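# Loop a round belt over two pulleys with two arms

## Task

Seat the round belt in the groove of each of the two pulleys, running straight between them rather than crossed into a figure eight.

## Robot and tools

Robot: two arms, left_arm and right_arm, each ending in a parallel gripper. Calibrated base positions in the scene frame: left_arm (-0.023, +0.308, +0.026) m, right_arm (+0.028, -0.261, +0.002) m, each turned only a fraction of a degree about z. Scene frame: origin at table-top height midway between the nominal bases, +x out over the table, +y toward left_arm, +z up. Arm names do not match image left and right. A gripper's fingers point along its own +z and open and close along its own y. The reported end_effector_position is the point between the finger pads, about 1 cm short of the tips.

Frames and numbers. Reported hand positions (m), quaternions (wxyz), velocities and Hand targets are in the scene frame. Every motion command, though, is an offset expressed along the axes of that arm's current Hand target, not an absolute pose. A command row always holds 14 numbers in [-1, 1], even when one arm stays still: left_arm dx, dy, dz, rx, ry, rz, opening, then the same seven for right_arm. Offsets scale so that 1.0 equals 0.6 m or 180 degrees; rx, ry, rz form a single rotation vector. The opening is absolute, not an offset: +1 fully open (0.094 m), -1 closed. Sending 0 for all six pose values re-commands the present Hand target; to keep a gripper as it is, resend its current opening, because 0 means half open.

execute_actions(actions, cameras): actions is a list of actions; each action is a table of up to 15 rows, one per 1/30 s control step, and a short table repeats its final row to fill 15 steps. All rows of one action are offsets from the Hand target at the start of that action, not from the row before, so repeating the same offset in a later action moves further. An empty actions list returns state plus all camera images; otherwise images appear only when named in cameras (["all"] for every one, [] for none). Unknown camera names invalidate the call.

move(target, speed, blend, opening_speed, grip_force, blocking, cameras): drives each gripper in a straight line toward target, one 14-number row or a list of up to 15 rows, every row an offset from the same starting Hand targets. speed is path top speed in m/s (0.002 to 2.9, default 0.25; turning up to twice that in rad/s), one value or one per row. blend (m) rounds corners between listed rows; 0 stops at each. opening_speed sets how fast openings change, per second on the -1..+1 scale, at least 0.2; use it slowly for fragile parts. grip_force is a per-pad limit in newtons, 10 to 50, staying set until changed; lower values close more slowly. blocking=false returns after about 0.5 s while motion continues. Moves cap at 10 s and do not avoid obstacles or the other arm. The result adds a move: line such as done, off_target, moving, held or fault, plus limits flags (paced = pose clipped, held = steps withheld). done means within 10 mm and 2 degrees; it says nothing about contact.

wait(seconds 0 to 10, cameras) lets the scene run with last commands held. stop(cameras) brakes a running move. zoom_image(camera, region [x0, y0, x1, y1] in pixels, at most 504 square) enlarges part of the newest image of cam_high, cam_low, cam_board, cam_idler, cam_left_wrist or cam_right_wrist (all 896x504). finished_scene(scene) ends the current scene, given as its integer number; irreversible.

Results: hand pose, Hand target (the commanded pose after clipping; next offsets start here), Tool commands, Joint positions (last entry: measured finger gap in m), joint torques, grip_measured (opening on the command scale, reading up to ~2.5 mm wide when empty and narrower under squeeze), grip_effort_nm (motor effort, negative = closing, not a pad force), and a joint velocity line that may read within noise. Action calls also list some intermediate positions. MOTOR HOT appears at 75 °C; an OVER-TEMPERATURE FAULT at 90 °C folds that arm away for good.

Behaviour to expect: grippers often stop short, sag or tilt, especially far out; check the pose after each motion and correct by sending the missing offset. Orientation commands are clipped to 40 degrees from the measured orientation per step. Tiny moves may not happen or may go sideways. Avoid paths near an arm's own base, which can flip its shoulder posture. A blocked arm keeps pushing; pull its target back past the gripper to relieve it. Joint limits (rad): waist -2.618 to 3.054, shoulder and elbow 0 to 3.142 (elbow straight at 2.901), wrist pitch and yaw ±1.571, wrist roll ±2.094.

Avoid: anything leaving the table, dropping or releasing moving parts, fast impacts, strong pushes on fixed or heavy items, contact or squeezing between the two arms, strain on wrist camera cables, long stretched-out holds that overheat motors. Camera calibrations are listed with each image set and may be off by a few millimetres or degrees.

Each tool is called as name([rows], argument=value, ...), one row to a line, values as JSON.

## Session

execute_actions(actions=[])

Scene clock: 0.00 s.
left_arm: end_effector_position=(+0.3678, +0.3007, +0.1042) grip_measured=+1.000 grip_effort_nm=n/a end_effector_quat_wxyz=(+0.569, -0.013, +0.822, -0.008) | right_arm: end_effector_position=(+0.4090, -0.2606, +0.0699) grip_measured=+1.000 grip_effort_nm=n/a end_effector_quat_wxyz=(+0.549, +0.016, +0.834, -0.045)
Joint positions: left_arm=[-0.03 1.581 0.342 0.878 -0.035 -0.043 0.094] | right_arm=[0.068 1.56 0.325 0.826 0.16 0.006 0.094]
Joint velocities: within noise
Joint torques (N m): no reading
Heat: left arm: 33 °C; right arm: 32 °C.
Hand target: left_arm +0.3701, +0.3014, +0.1091; +0.575, -0.013, +0.818, -0.005 | right_arm +0.4110, -0.2614, +0.0740; +0.554, +0.019, +0.831, -0.045
Tool commands: left_gripper/opening=+1.0 right_gripper/opening=+1.0

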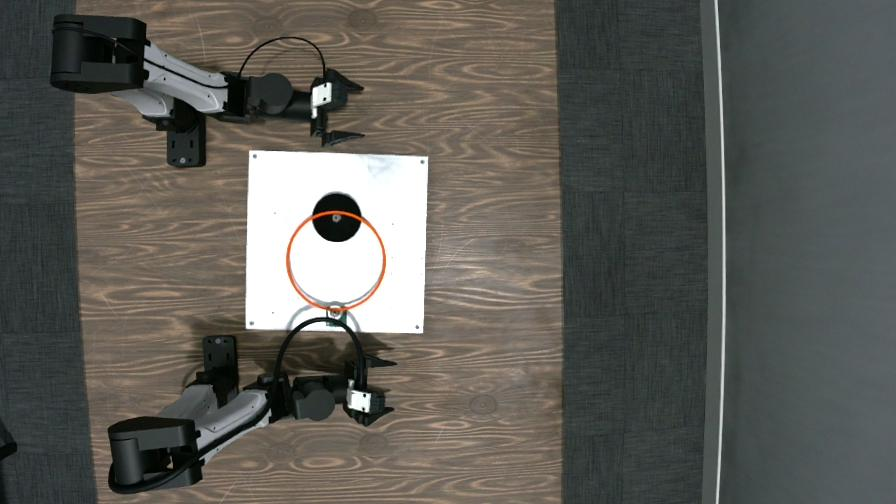

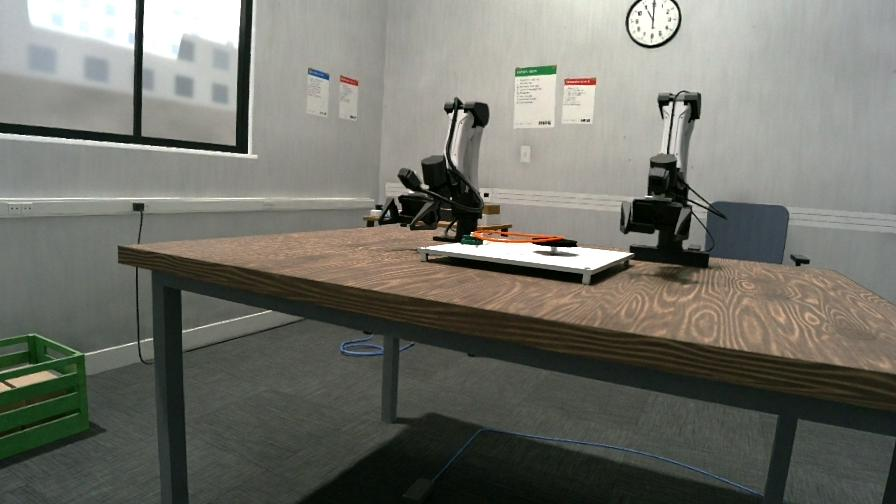

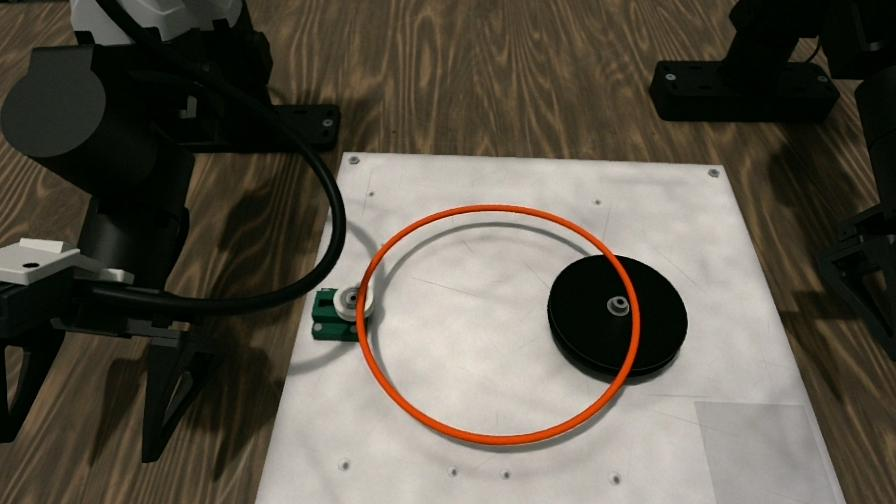

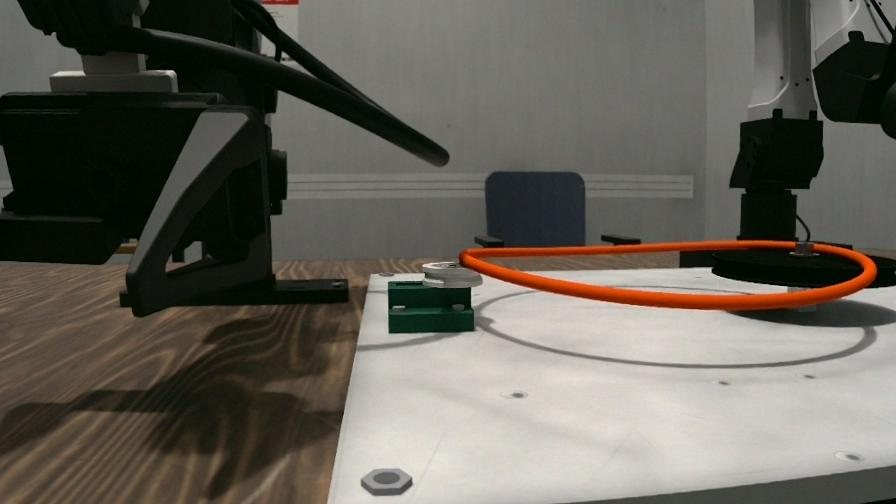

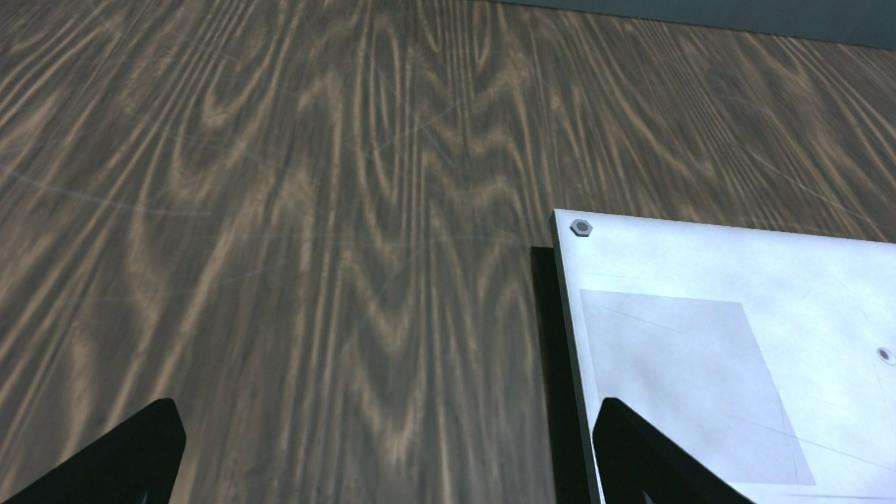

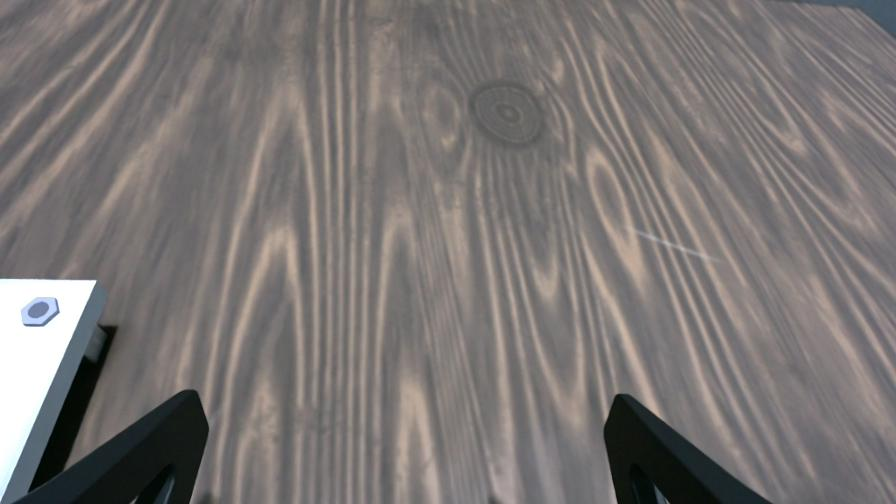

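zoom_image(camera="cam_idler", region=[340, 190, 560, 370])

zoom_image(camera="cam_idler", region=[640, 190, 896, 370])

zoom_image(camera="cam_board", region=[280, 180, 720, 460])

zoom_image(camera="cam_board", region=[290, 260, 420, 360])

zoom_image(camera="cam_high", region=[230, 130, 450, 350])

zoom_image(camera="cam_low", region=[410, 200, 650, 300])

Scaled by 2.291 from the camera's 896x504 image, which has a finer 1280x720 frame.

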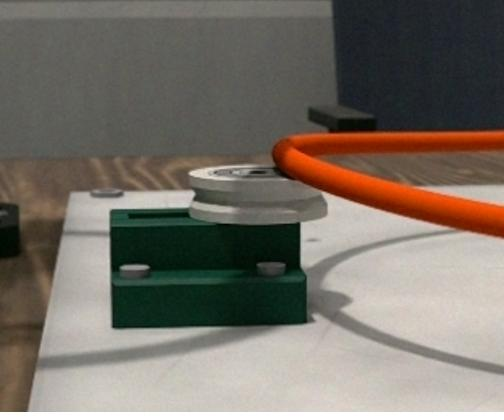

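Scaled by 1.969 from the camera's 896x504 image, which has a finer 1280x720 frame.

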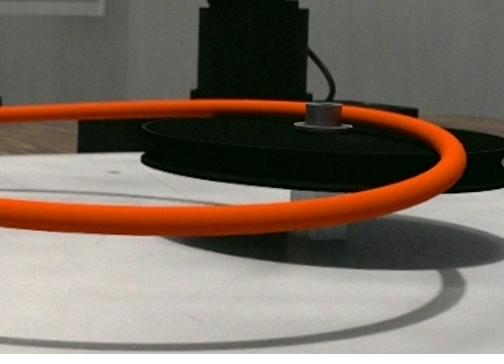

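Scaled by 1.145 from the camera's 896x504 image, which has a finer 1280x720 frame.

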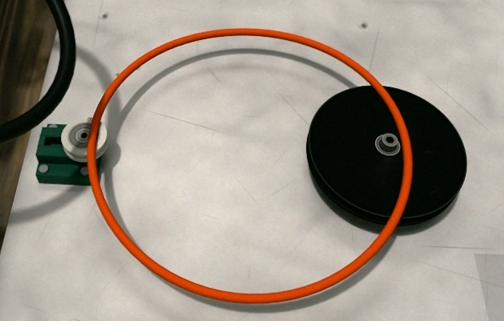

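Scaled by 3.877 from the camera's 896x504 image, which has a finer 1280x720 frame.

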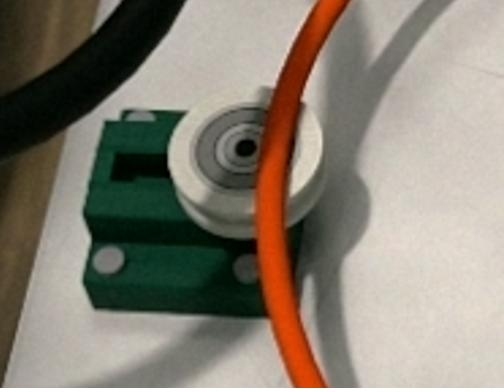

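Scaled by 2.291 from the camera's 896x504 image, which has a finer 1280x720 frame.

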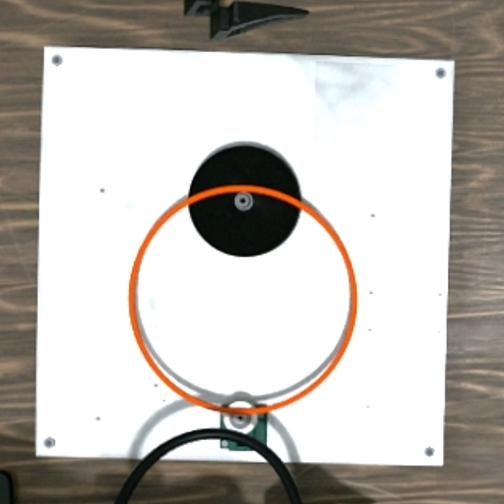

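Scaled by 2.100 from the camera's 896x504 image, which has a finer 1280x720 frame.

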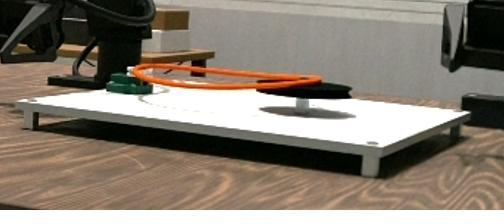

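move([
  [0,0,0,0,0,0,1,-0.1617,-0.0182,-0.1568,0,0,0,0.0],
  [0,0,0,0,0,0,1,-0.162,0.2397,-0.2795,-0.28,0.309,-0.481,0.0],
], blend=[0.03,0], cameras=["all"])

Scene clock: 239.77 s.
left_arm: end_effector_position=(+0.3678, +0.3007, +0.1042) grip_measured=+1.000 grip_effort_nm=-0.01 end_effector_quat_wxyz=(+0.569, -0.013, +0.822, -0.008) | right_arm: end_effector_position=(+0.3059, -0.0992, +0.2191) grip_measured=+0.003 grip_effort_nm=-0.18 end_effector_quat_wxyz=(-0.053, +0.698, -0.710, +0.075)
Joint positions: left_arm=[-0.03 1.581 0.342 0.878 -0.035 -0.043 0.094] | right_arm=[0.59 1.691 1.8 -1.549 0.128 -0.966 0.047]
Joint torques (N m): left_arm=[-0.43 -6 5.57 2.12 0.1 0] | right_arm=[0.99 -5.94 8.43 0.39 0.29 -0.11]
Heat: left arm: 37 °C; right arm: 44 °C.
Hand target: left_arm +0.3701, +0.3014, +0.1091; +0.575, -0.013, +0.818, -0.005 | right_arm +0.3061, -0.1003, +0.2198; +0.062, +0.704, -0.704, +0.061
Off the commanded pose: left_arm 0.005 m, 1 deg | right_arm 0.001 m, 13 deg.
joint sent to its limit (right arm) — joint 4 (wrist pitch), lower limit. The joint targets are off in orientation, not in position.
move: off_target (right_arm)
camera_calibration:
cam_right_wrist: T_world_to_cam=[[0.973663, 0.0341101, 0.225427, -0.352545], [-0.101394, -0.820804, 0.562139, -0.138172], [0.204206, -0.57019, -0.795728, 0.160702], [0, 0, 0, 1]] pos_world=[0.296434, -0.00975651, 0.28502]

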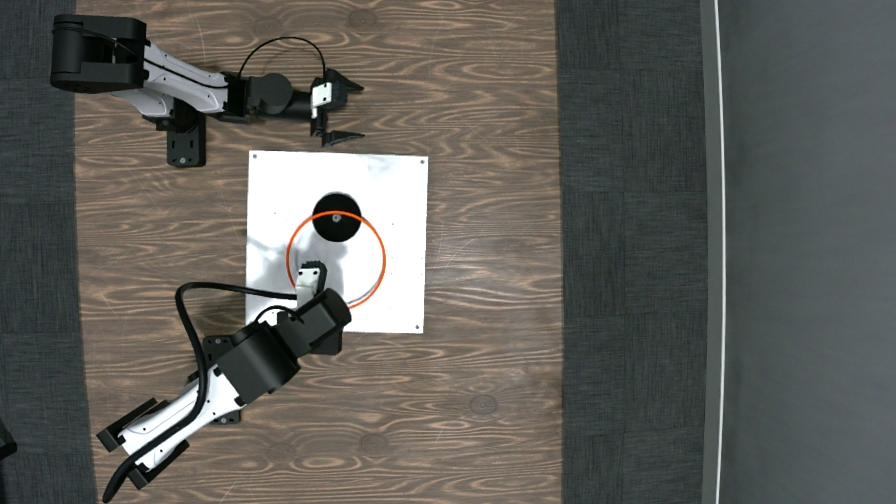

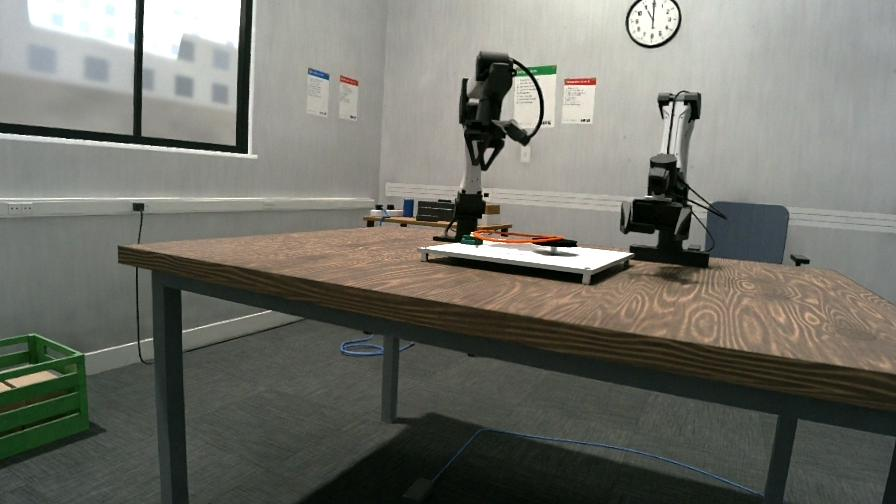

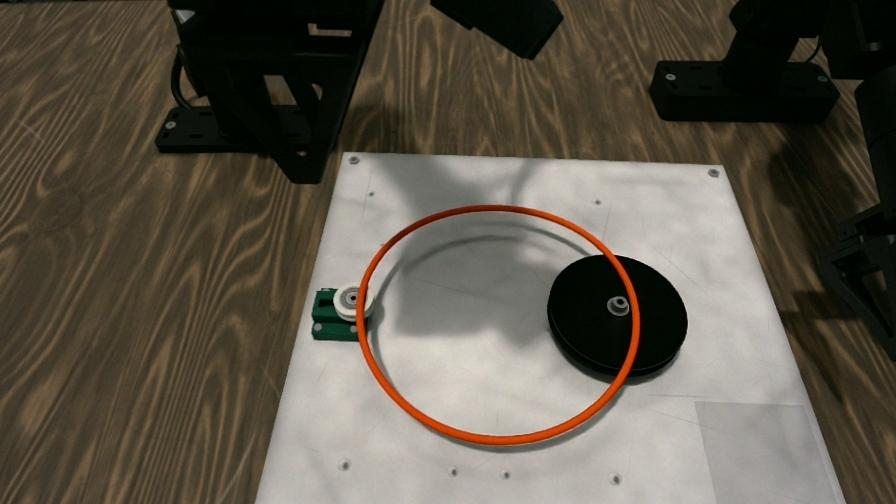

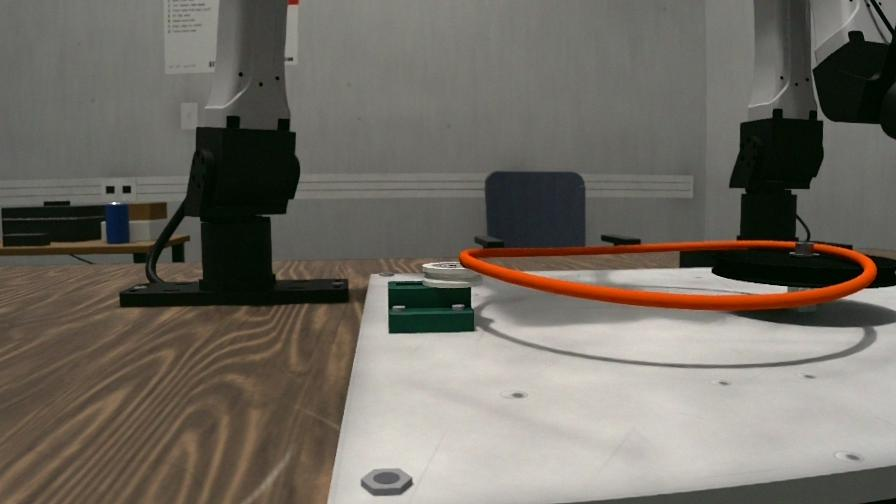

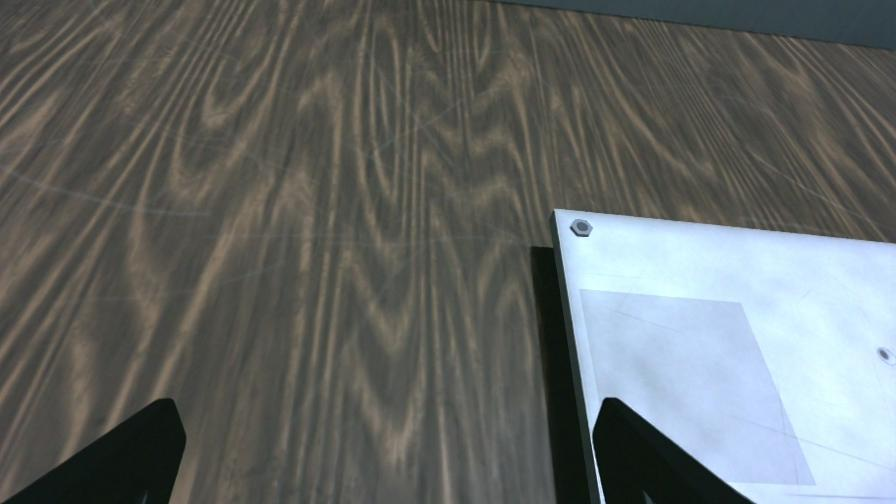

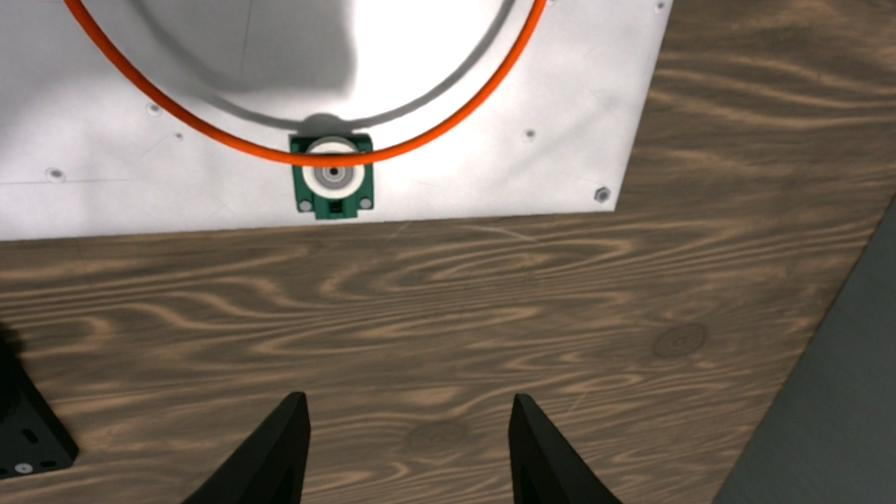

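move(target=[0,0,0,0,0,0,1,-0.083,0.0217,0.163,0,0,0,-0.04], cameras=["cam_board","cam_idler","cam_right_wrist"])

Scene clock: 271.67 s.
left_arm: end_effector_position=(+0.3678, +0.3007, +0.1042) grip_measured=+1.000 grip_effort_nm=-0.01 end_effector_quat_wxyz=(+0.569, -0.013, +0.822, -0.008) | right_arm: end_effector_position=(+0.2898, -0.0712, +0.1197) grip_measured=-0.037 grip_effort_nm=-0.18 end_effector_quat_wxyz=(+0.066, +0.706, -0.703, +0.057)
Joint positions: left_arm=[-0.03 1.581 0.342 0.878 -0.035 -0.043 0.094] | right_arm=[0.689 1.881 1.633 -1.444 0.126 -0.872 0.045]
Joint torques (N m): left_arm=[-0.54 -6.04 5.53 2.06 0.05 0.01] | right_arm=[0.92 -9.37 5.35 0.35 0.13 0.16]
Heat: left arm: 37 °C; right arm: 38 °C.
Hand target: left_arm +0.3701, +0.3014, +0.1091; +0.575, -0.013, +0.818, -0.005 | right_arm +0.2930, -0.0683, +0.1149; +0.062, +0.704, -0.704, +0.061
Off the commanded pose: left_arm 0.005 m, 1 deg | right_arm 0.007 m, 1 deg.
move: done
camera_calibration:
cam_right_wrist: T_world_to_cam=[[0.997984, 0.0575115, 0.0268408, -0.29708], [0.0238199, -0.731411, 0.681521, -0.105126], [0.0588269, -0.679508, -0.731306, 0.127491], [0, 0, 0, 1]] pos_world=[0.291486, 0.0268262, 0.172855]
Images, in order (width x height): cam_board 896x504, cam_idler 896x504, cam_right_wrist 896x504.

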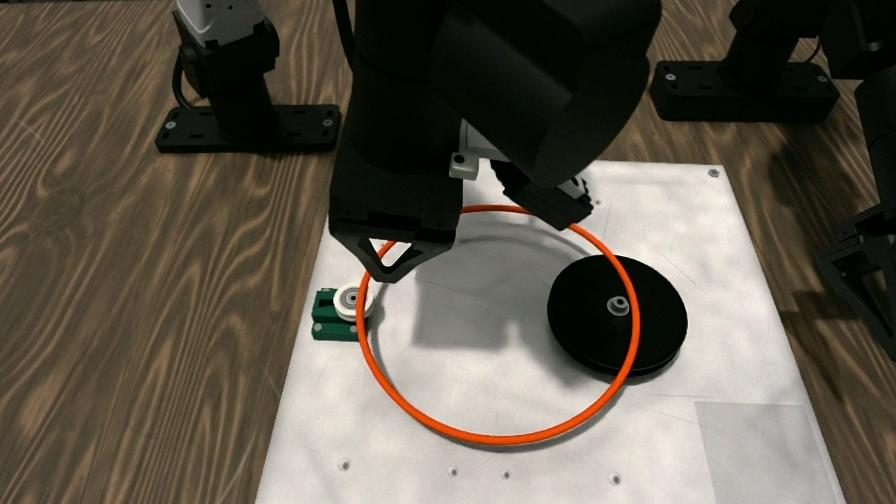

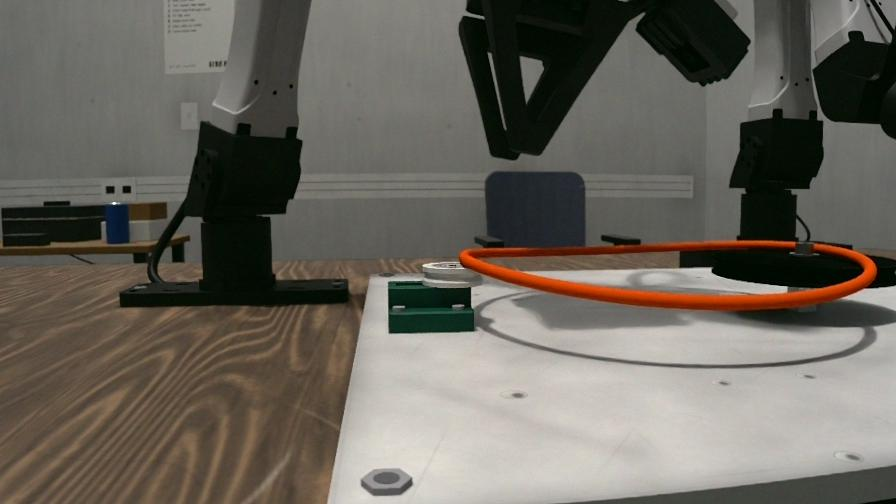

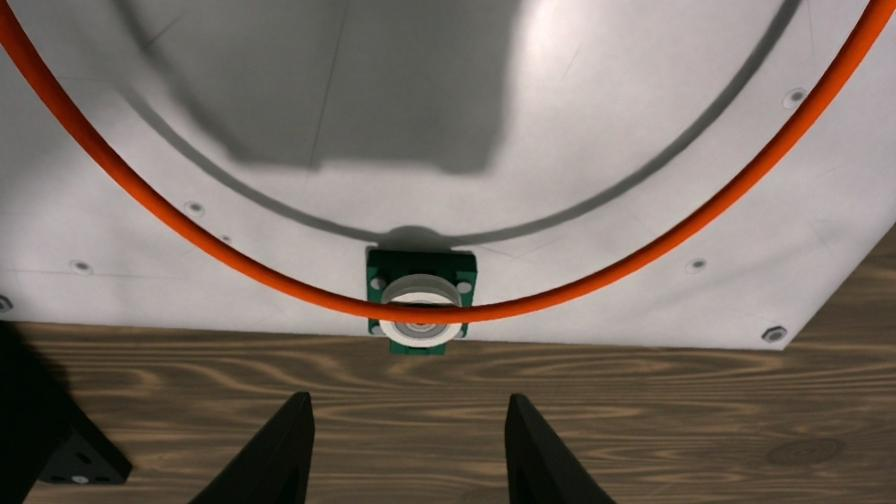

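zoom_image(camera="cam_idler", region=[440, 0, 640, 200])

zoom_image(camera="cam_right_wrist", region=[200, 240, 620, 504])

zoom_image(camera="cam_board", region=[300, 150, 500, 350])

Scaled by 2.520 from the camera's 896x504 image, which has a finer 1280x720 frame.

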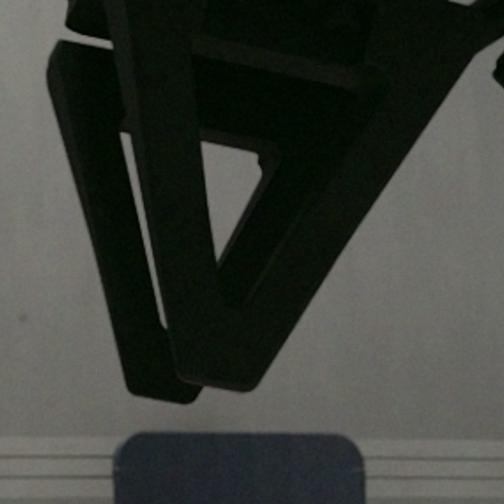

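Scaled by 1.200 from the camera's 896x504 image, which has a finer 1280x720 frame.

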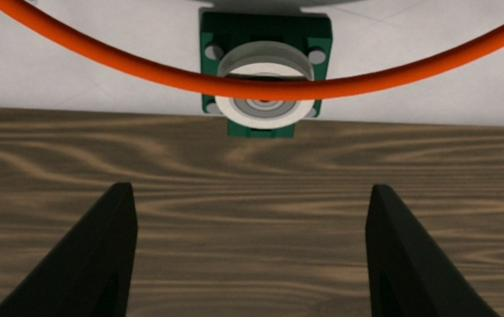

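Scaled by 2.520 from the camera's 896x504 image, which has a finer 1280x720 frame.

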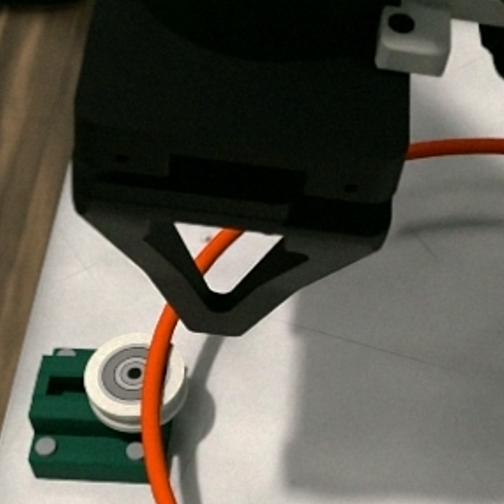

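move(target=[0,0,0,0,0,0,1,-0.0237,-0.0033,0.0957,0,0,0,-0.04], speed=0.12, cameras=["cam_board","cam_idler","cam_right_wrist"])

Scene clock: 348.83 s.
left_arm: end_effector_position=(+0.3678, +0.3007, +0.1042) grip_measured=+1.000 grip_effort_nm=-0.01 end_effector_quat_wxyz=(+0.569, -0.013, +0.822, -0.008) | right_arm: end_effector_position=(+0.2948, -0.0674, +0.0641) grip_measured=-0.037 grip_effort_nm=-0.18 end_effector_quat_wxyz=(+0.061, +0.704, -0.705, +0.059)
Joint positions: left_arm=[-0.03 1.581 0.342 0.878 -0.035 -0.043 0.094] | right_arm=[0.689 1.919 1.463 -1.227 0.128 -0.866 0.045]
Joint torques (N m): left_arm=[-0.34 -5.98 5.63 2.1 0.14 0.02] | right_arm=[1.25 -8.87 4.9 0.39 0.13 0.2]
Heat: left arm: 38 °C; right arm: 36 °C.
Hand target: left_arm +0.3701, +0.3014, +0.1091; +0.575, -0.013, +0.818, -0.005 | right_arm +0.2949, -0.0642, +0.0558; +0.062, +0.704, -0.704, +0.061
Off the commanded pose: left_arm 0.005 m, 1 deg | right_arm 0.009 m, 0 deg.
move: done
camera_calibration:
cam_right_wrist: T_world_to_cam=[[0.997994, 0.0514918, 0.0368263, -0.301846], [0.0129084, -0.735024, 0.677918, -0.0613958], [0.0619754, -0.676083, -0.734215, 0.0885709], [0, 0, 0, 1]] pos_world=[0.296544, 0.0302964, 0.117767]
Images, in order (width x height): cam_board 896x504, cam_idler 896x504, cam_right_wrist 896x504.

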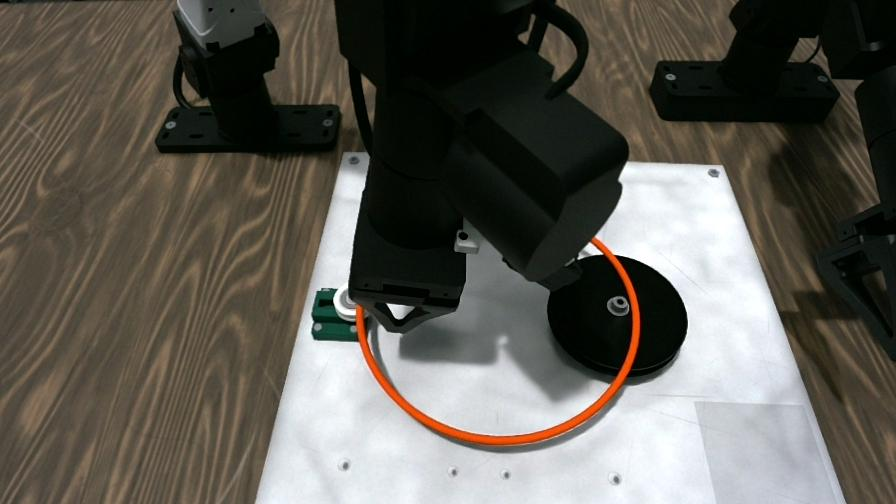

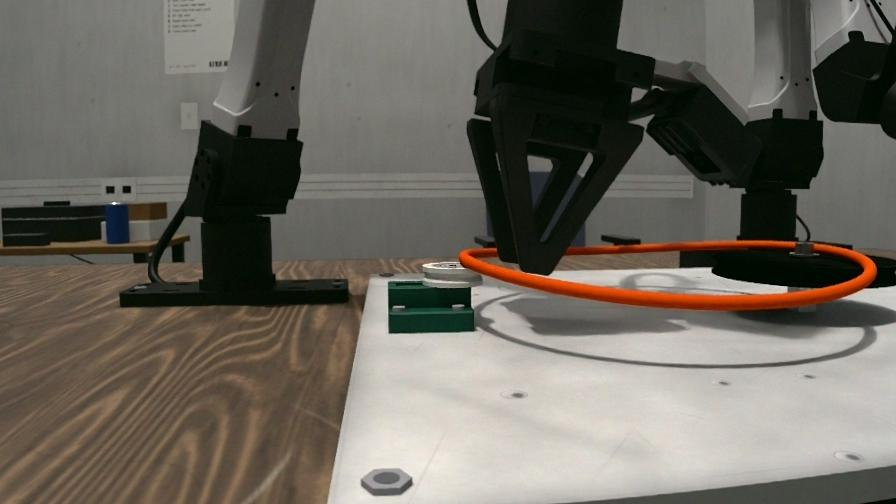

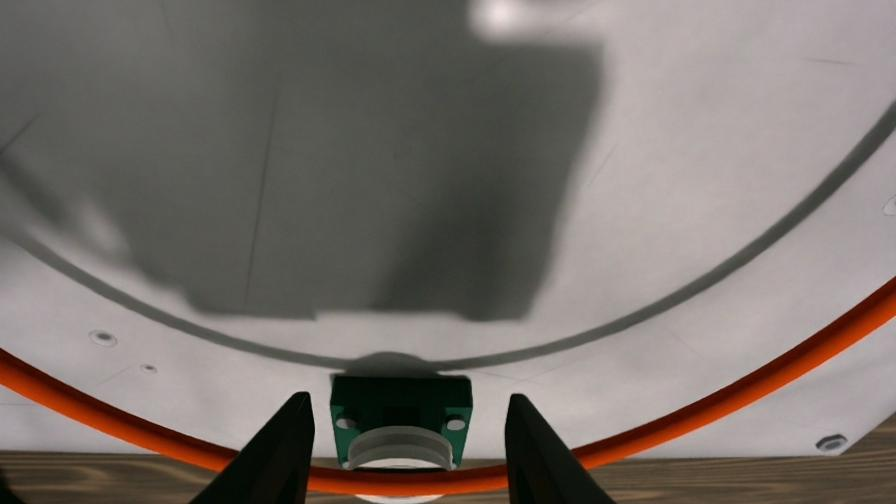

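move(target=[0,0,0,0,0,0,1,0.0665,0.005,0.0168,0,0,0,-0.04], speed=0.08, cameras=["cam_board","cam_idler","cam_right_wrist"])

zoom_image(camera="cam_idler", region=[360, 180, 560, 340])

Scene clock: 360.00 s.
left_arm: end_effector_position=(+0.3678, +0.3007, +0.1042) grip_measured=+1.000 grip_effort_nm=-0.01 end_effector_quat_wxyz=(+0.569, -0.013, +0.822, -0.008) | right_arm: end_effector_position=(+0.2886, -0.1025, +0.0482) grip_measured=-0.037 grip_effort_nm=-0.18 end_effector_quat_wxyz=(+0.076, +0.698, -0.710, +0.053)
Joint positions: left_arm=[-0.03 1.581 0.342 0.878 -0.035 -0.043 0.094] | right_arm=[0.613 1.865 1.322 -1.162 0.129 -0.926 0.045]
Joint torques (N m): left_arm=[-0.29 -6.13 5.7 2.02 0.11 0.04] | right_arm=[-0.13 -12.72 4.36 0.27 0.23 -0.12]
Heat: left arm: 38 °C; right arm: 36 °C.
Hand target: left_arm +0.3701, +0.3014, +0.1091; +0.575, -0.013, +0.818, -0.005 | right_arm +0.2919, -0.1052, +0.0528; +0.062, +0.704, -0.704, +0.061
Off the commanded pose: left_arm 0.005 m, 1 deg | right_arm 0.006 m, 2 deg.
move: done
camera_calibration:
cam_right_wrist: T_world_to_cam=[[0.999321, 0.0357663, 0.00881839, -0.293857], [0.0199095, -0.72581, 0.687607, -0.0778993], [0.0309937, -0.686965, -0.726029, 0.0609837], [0, 0, 0, 1]] pos_world=[0.293318, -0.00413624, 0.100431]
Images, in order (width x height): cam_board 896x504, cam_idler 896x504, cam_right_wrist 896x504.

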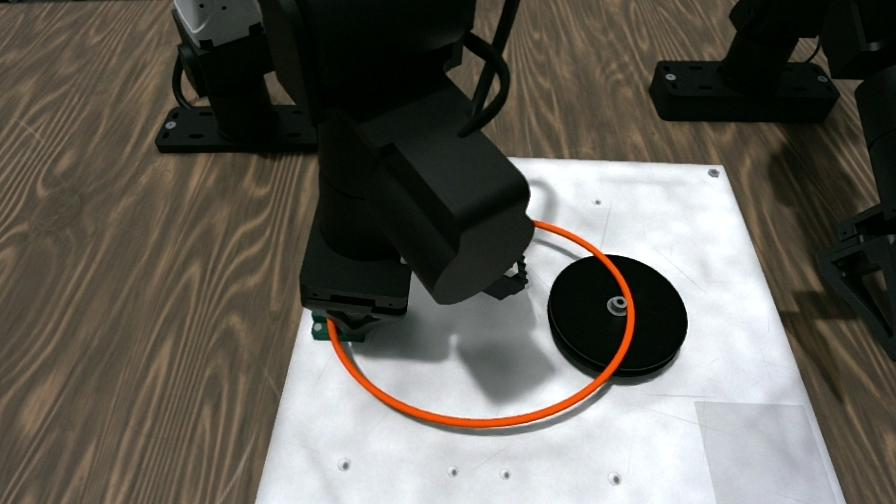

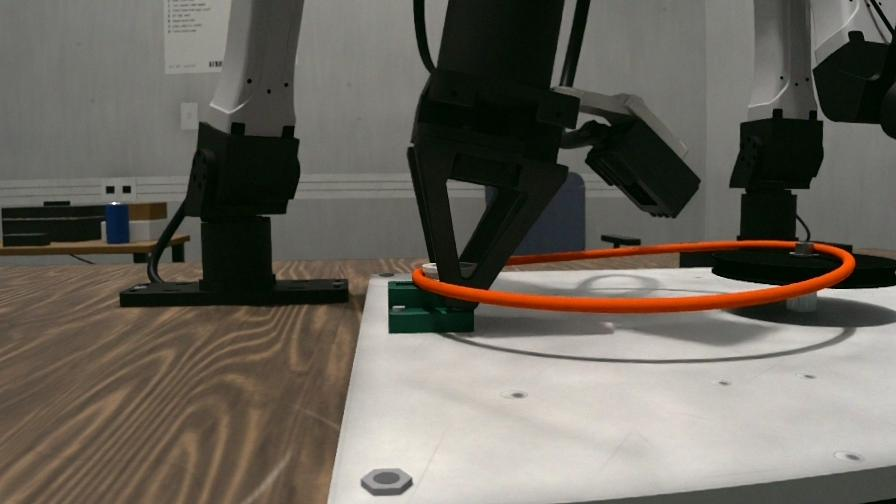

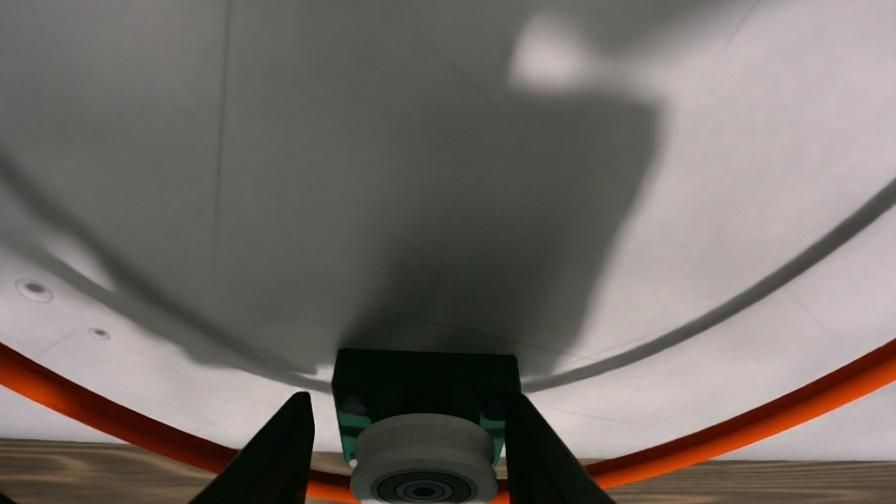

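Scaled by 2.520 from the camera's 896x504 image, which has a finer 1280x720 frame.

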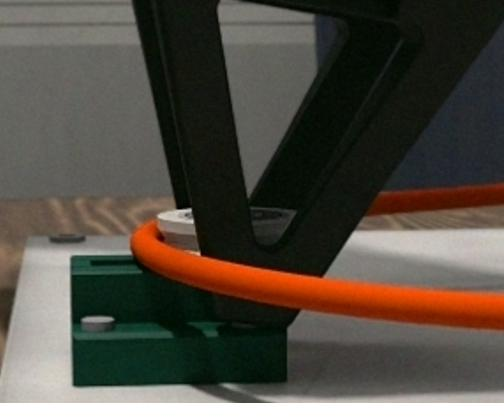

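zoom_image(camera="cam_idler", region=[390, 240, 490, 310])

zoom_image(camera="cam_right_wrist", region=[280, 370, 560, 504])

zoom_image(camera="cam_board", region=[290, 270, 420, 360])

Scaled by 5.040 from the camera's 896x504 image, which has a finer 1280x720 frame.

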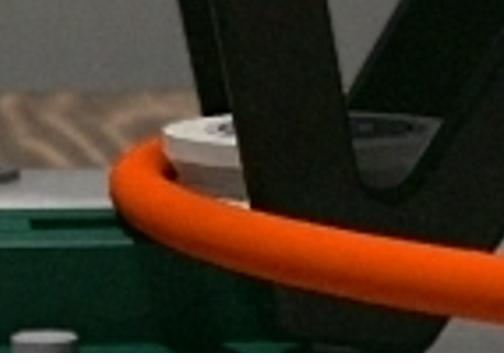

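Scaled by 1.800 from the camera's 896x504 image, which has a finer 1280x720 frame.

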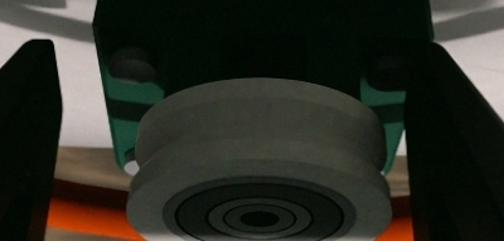

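Scaled by 3.877 from the camera's 896x504 image, which has a finer 1280x720 frame.

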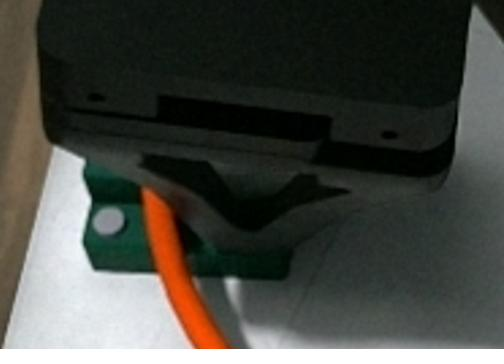

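move(target=[0,0,0,0,0,0,1,-0.0246,-0.005,-0.0044,0,0,0,-0.04], speed=0.06, cameras=["cam_idler","cam_right_wrist"])

zoom_image(camera="cam_idler", region=[360, 180, 560, 340])

Scene clock: 383.13 s.
left_arm: end_effector_position=(+0.3678, +0.3007, +0.1042) grip_measured=+1.000 grip_effort_nm=-0.01 end_effector_quat_wxyz=(+0.569, -0.013, +0.822, -0.008) | right_arm: end_effector_position=(+0.2883, -0.0958, +0.0503) grip_measured=-0.037 grip_effort_nm=-0.18 end_effector_quat_wxyz=(+0.071, +0.705, -0.704, +0.055)
Joint positions: left_arm=[-0.03 1.581 0.342 0.878 -0.035 -0.043 0.094] | right_arm=[0.632 1.865 1.332 -1.162 0.129 -0.926 0.045]
Joint torques (N m): left_arm=[-0.44 -6.01 5.68 2.06 0.09 0] | right_arm=[1.22 -8.69 8.13 0.12 0.19 0.2]
Heat: left arm: 38 °C; right arm: 40 °C.
Hand target: left_arm +0.3701, +0.3014, +0.1091; +0.575, -0.013, +0.818, -0.005 | right_arm +0.2949, -0.0902, +0.0528; +0.062, +0.704, -0.704, +0.061
Off the commanded pose: left_arm 0.005 m, 1 deg | right_arm 0.009 m, 1 deg.
move: done
camera_calibration:
cam_right_wrist: T_world_to_cam=[[0.998392, 0.053948, 0.0173821, -0.292288], [0.0275223, -0.729533, 0.683391, -0.0768595], [0.0495484, -0.681814, -0.729845, 0.0623973], [0, 0, 0, 1]] pos_world=[0.290842, 0.00224016, 0.103146]
Images, in order (width x height): cam_idler 896x504, cam_right_wrist 896x504.

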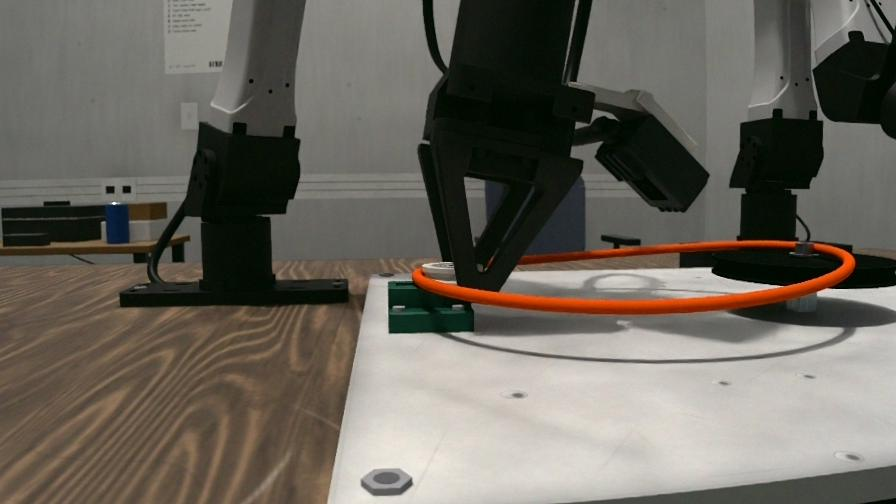

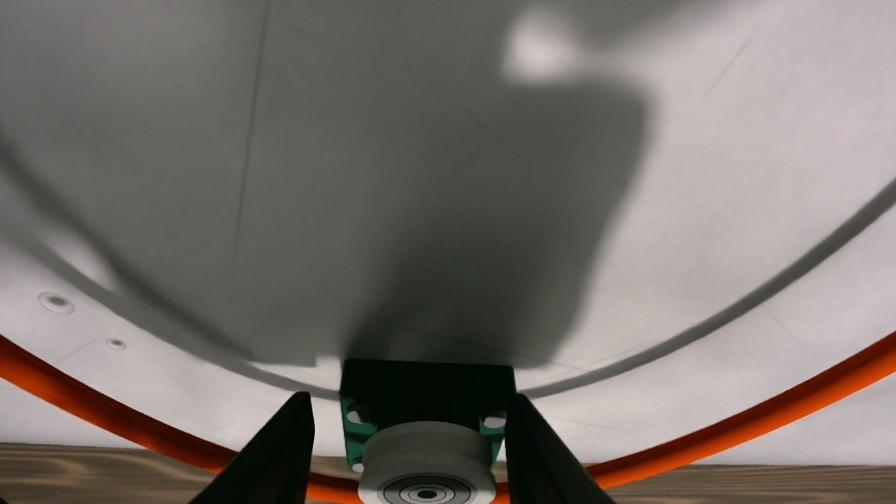

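Scaled by 2.520 from the camera's 896x504 image, which has a finer 1280x720 frame.

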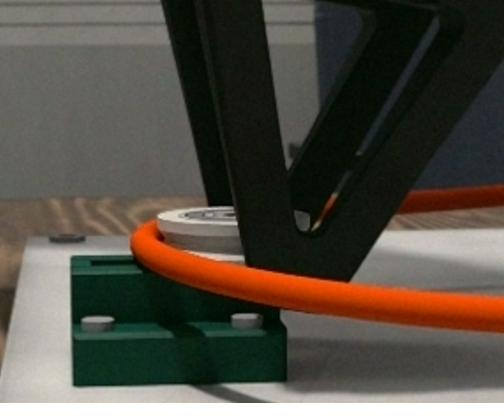

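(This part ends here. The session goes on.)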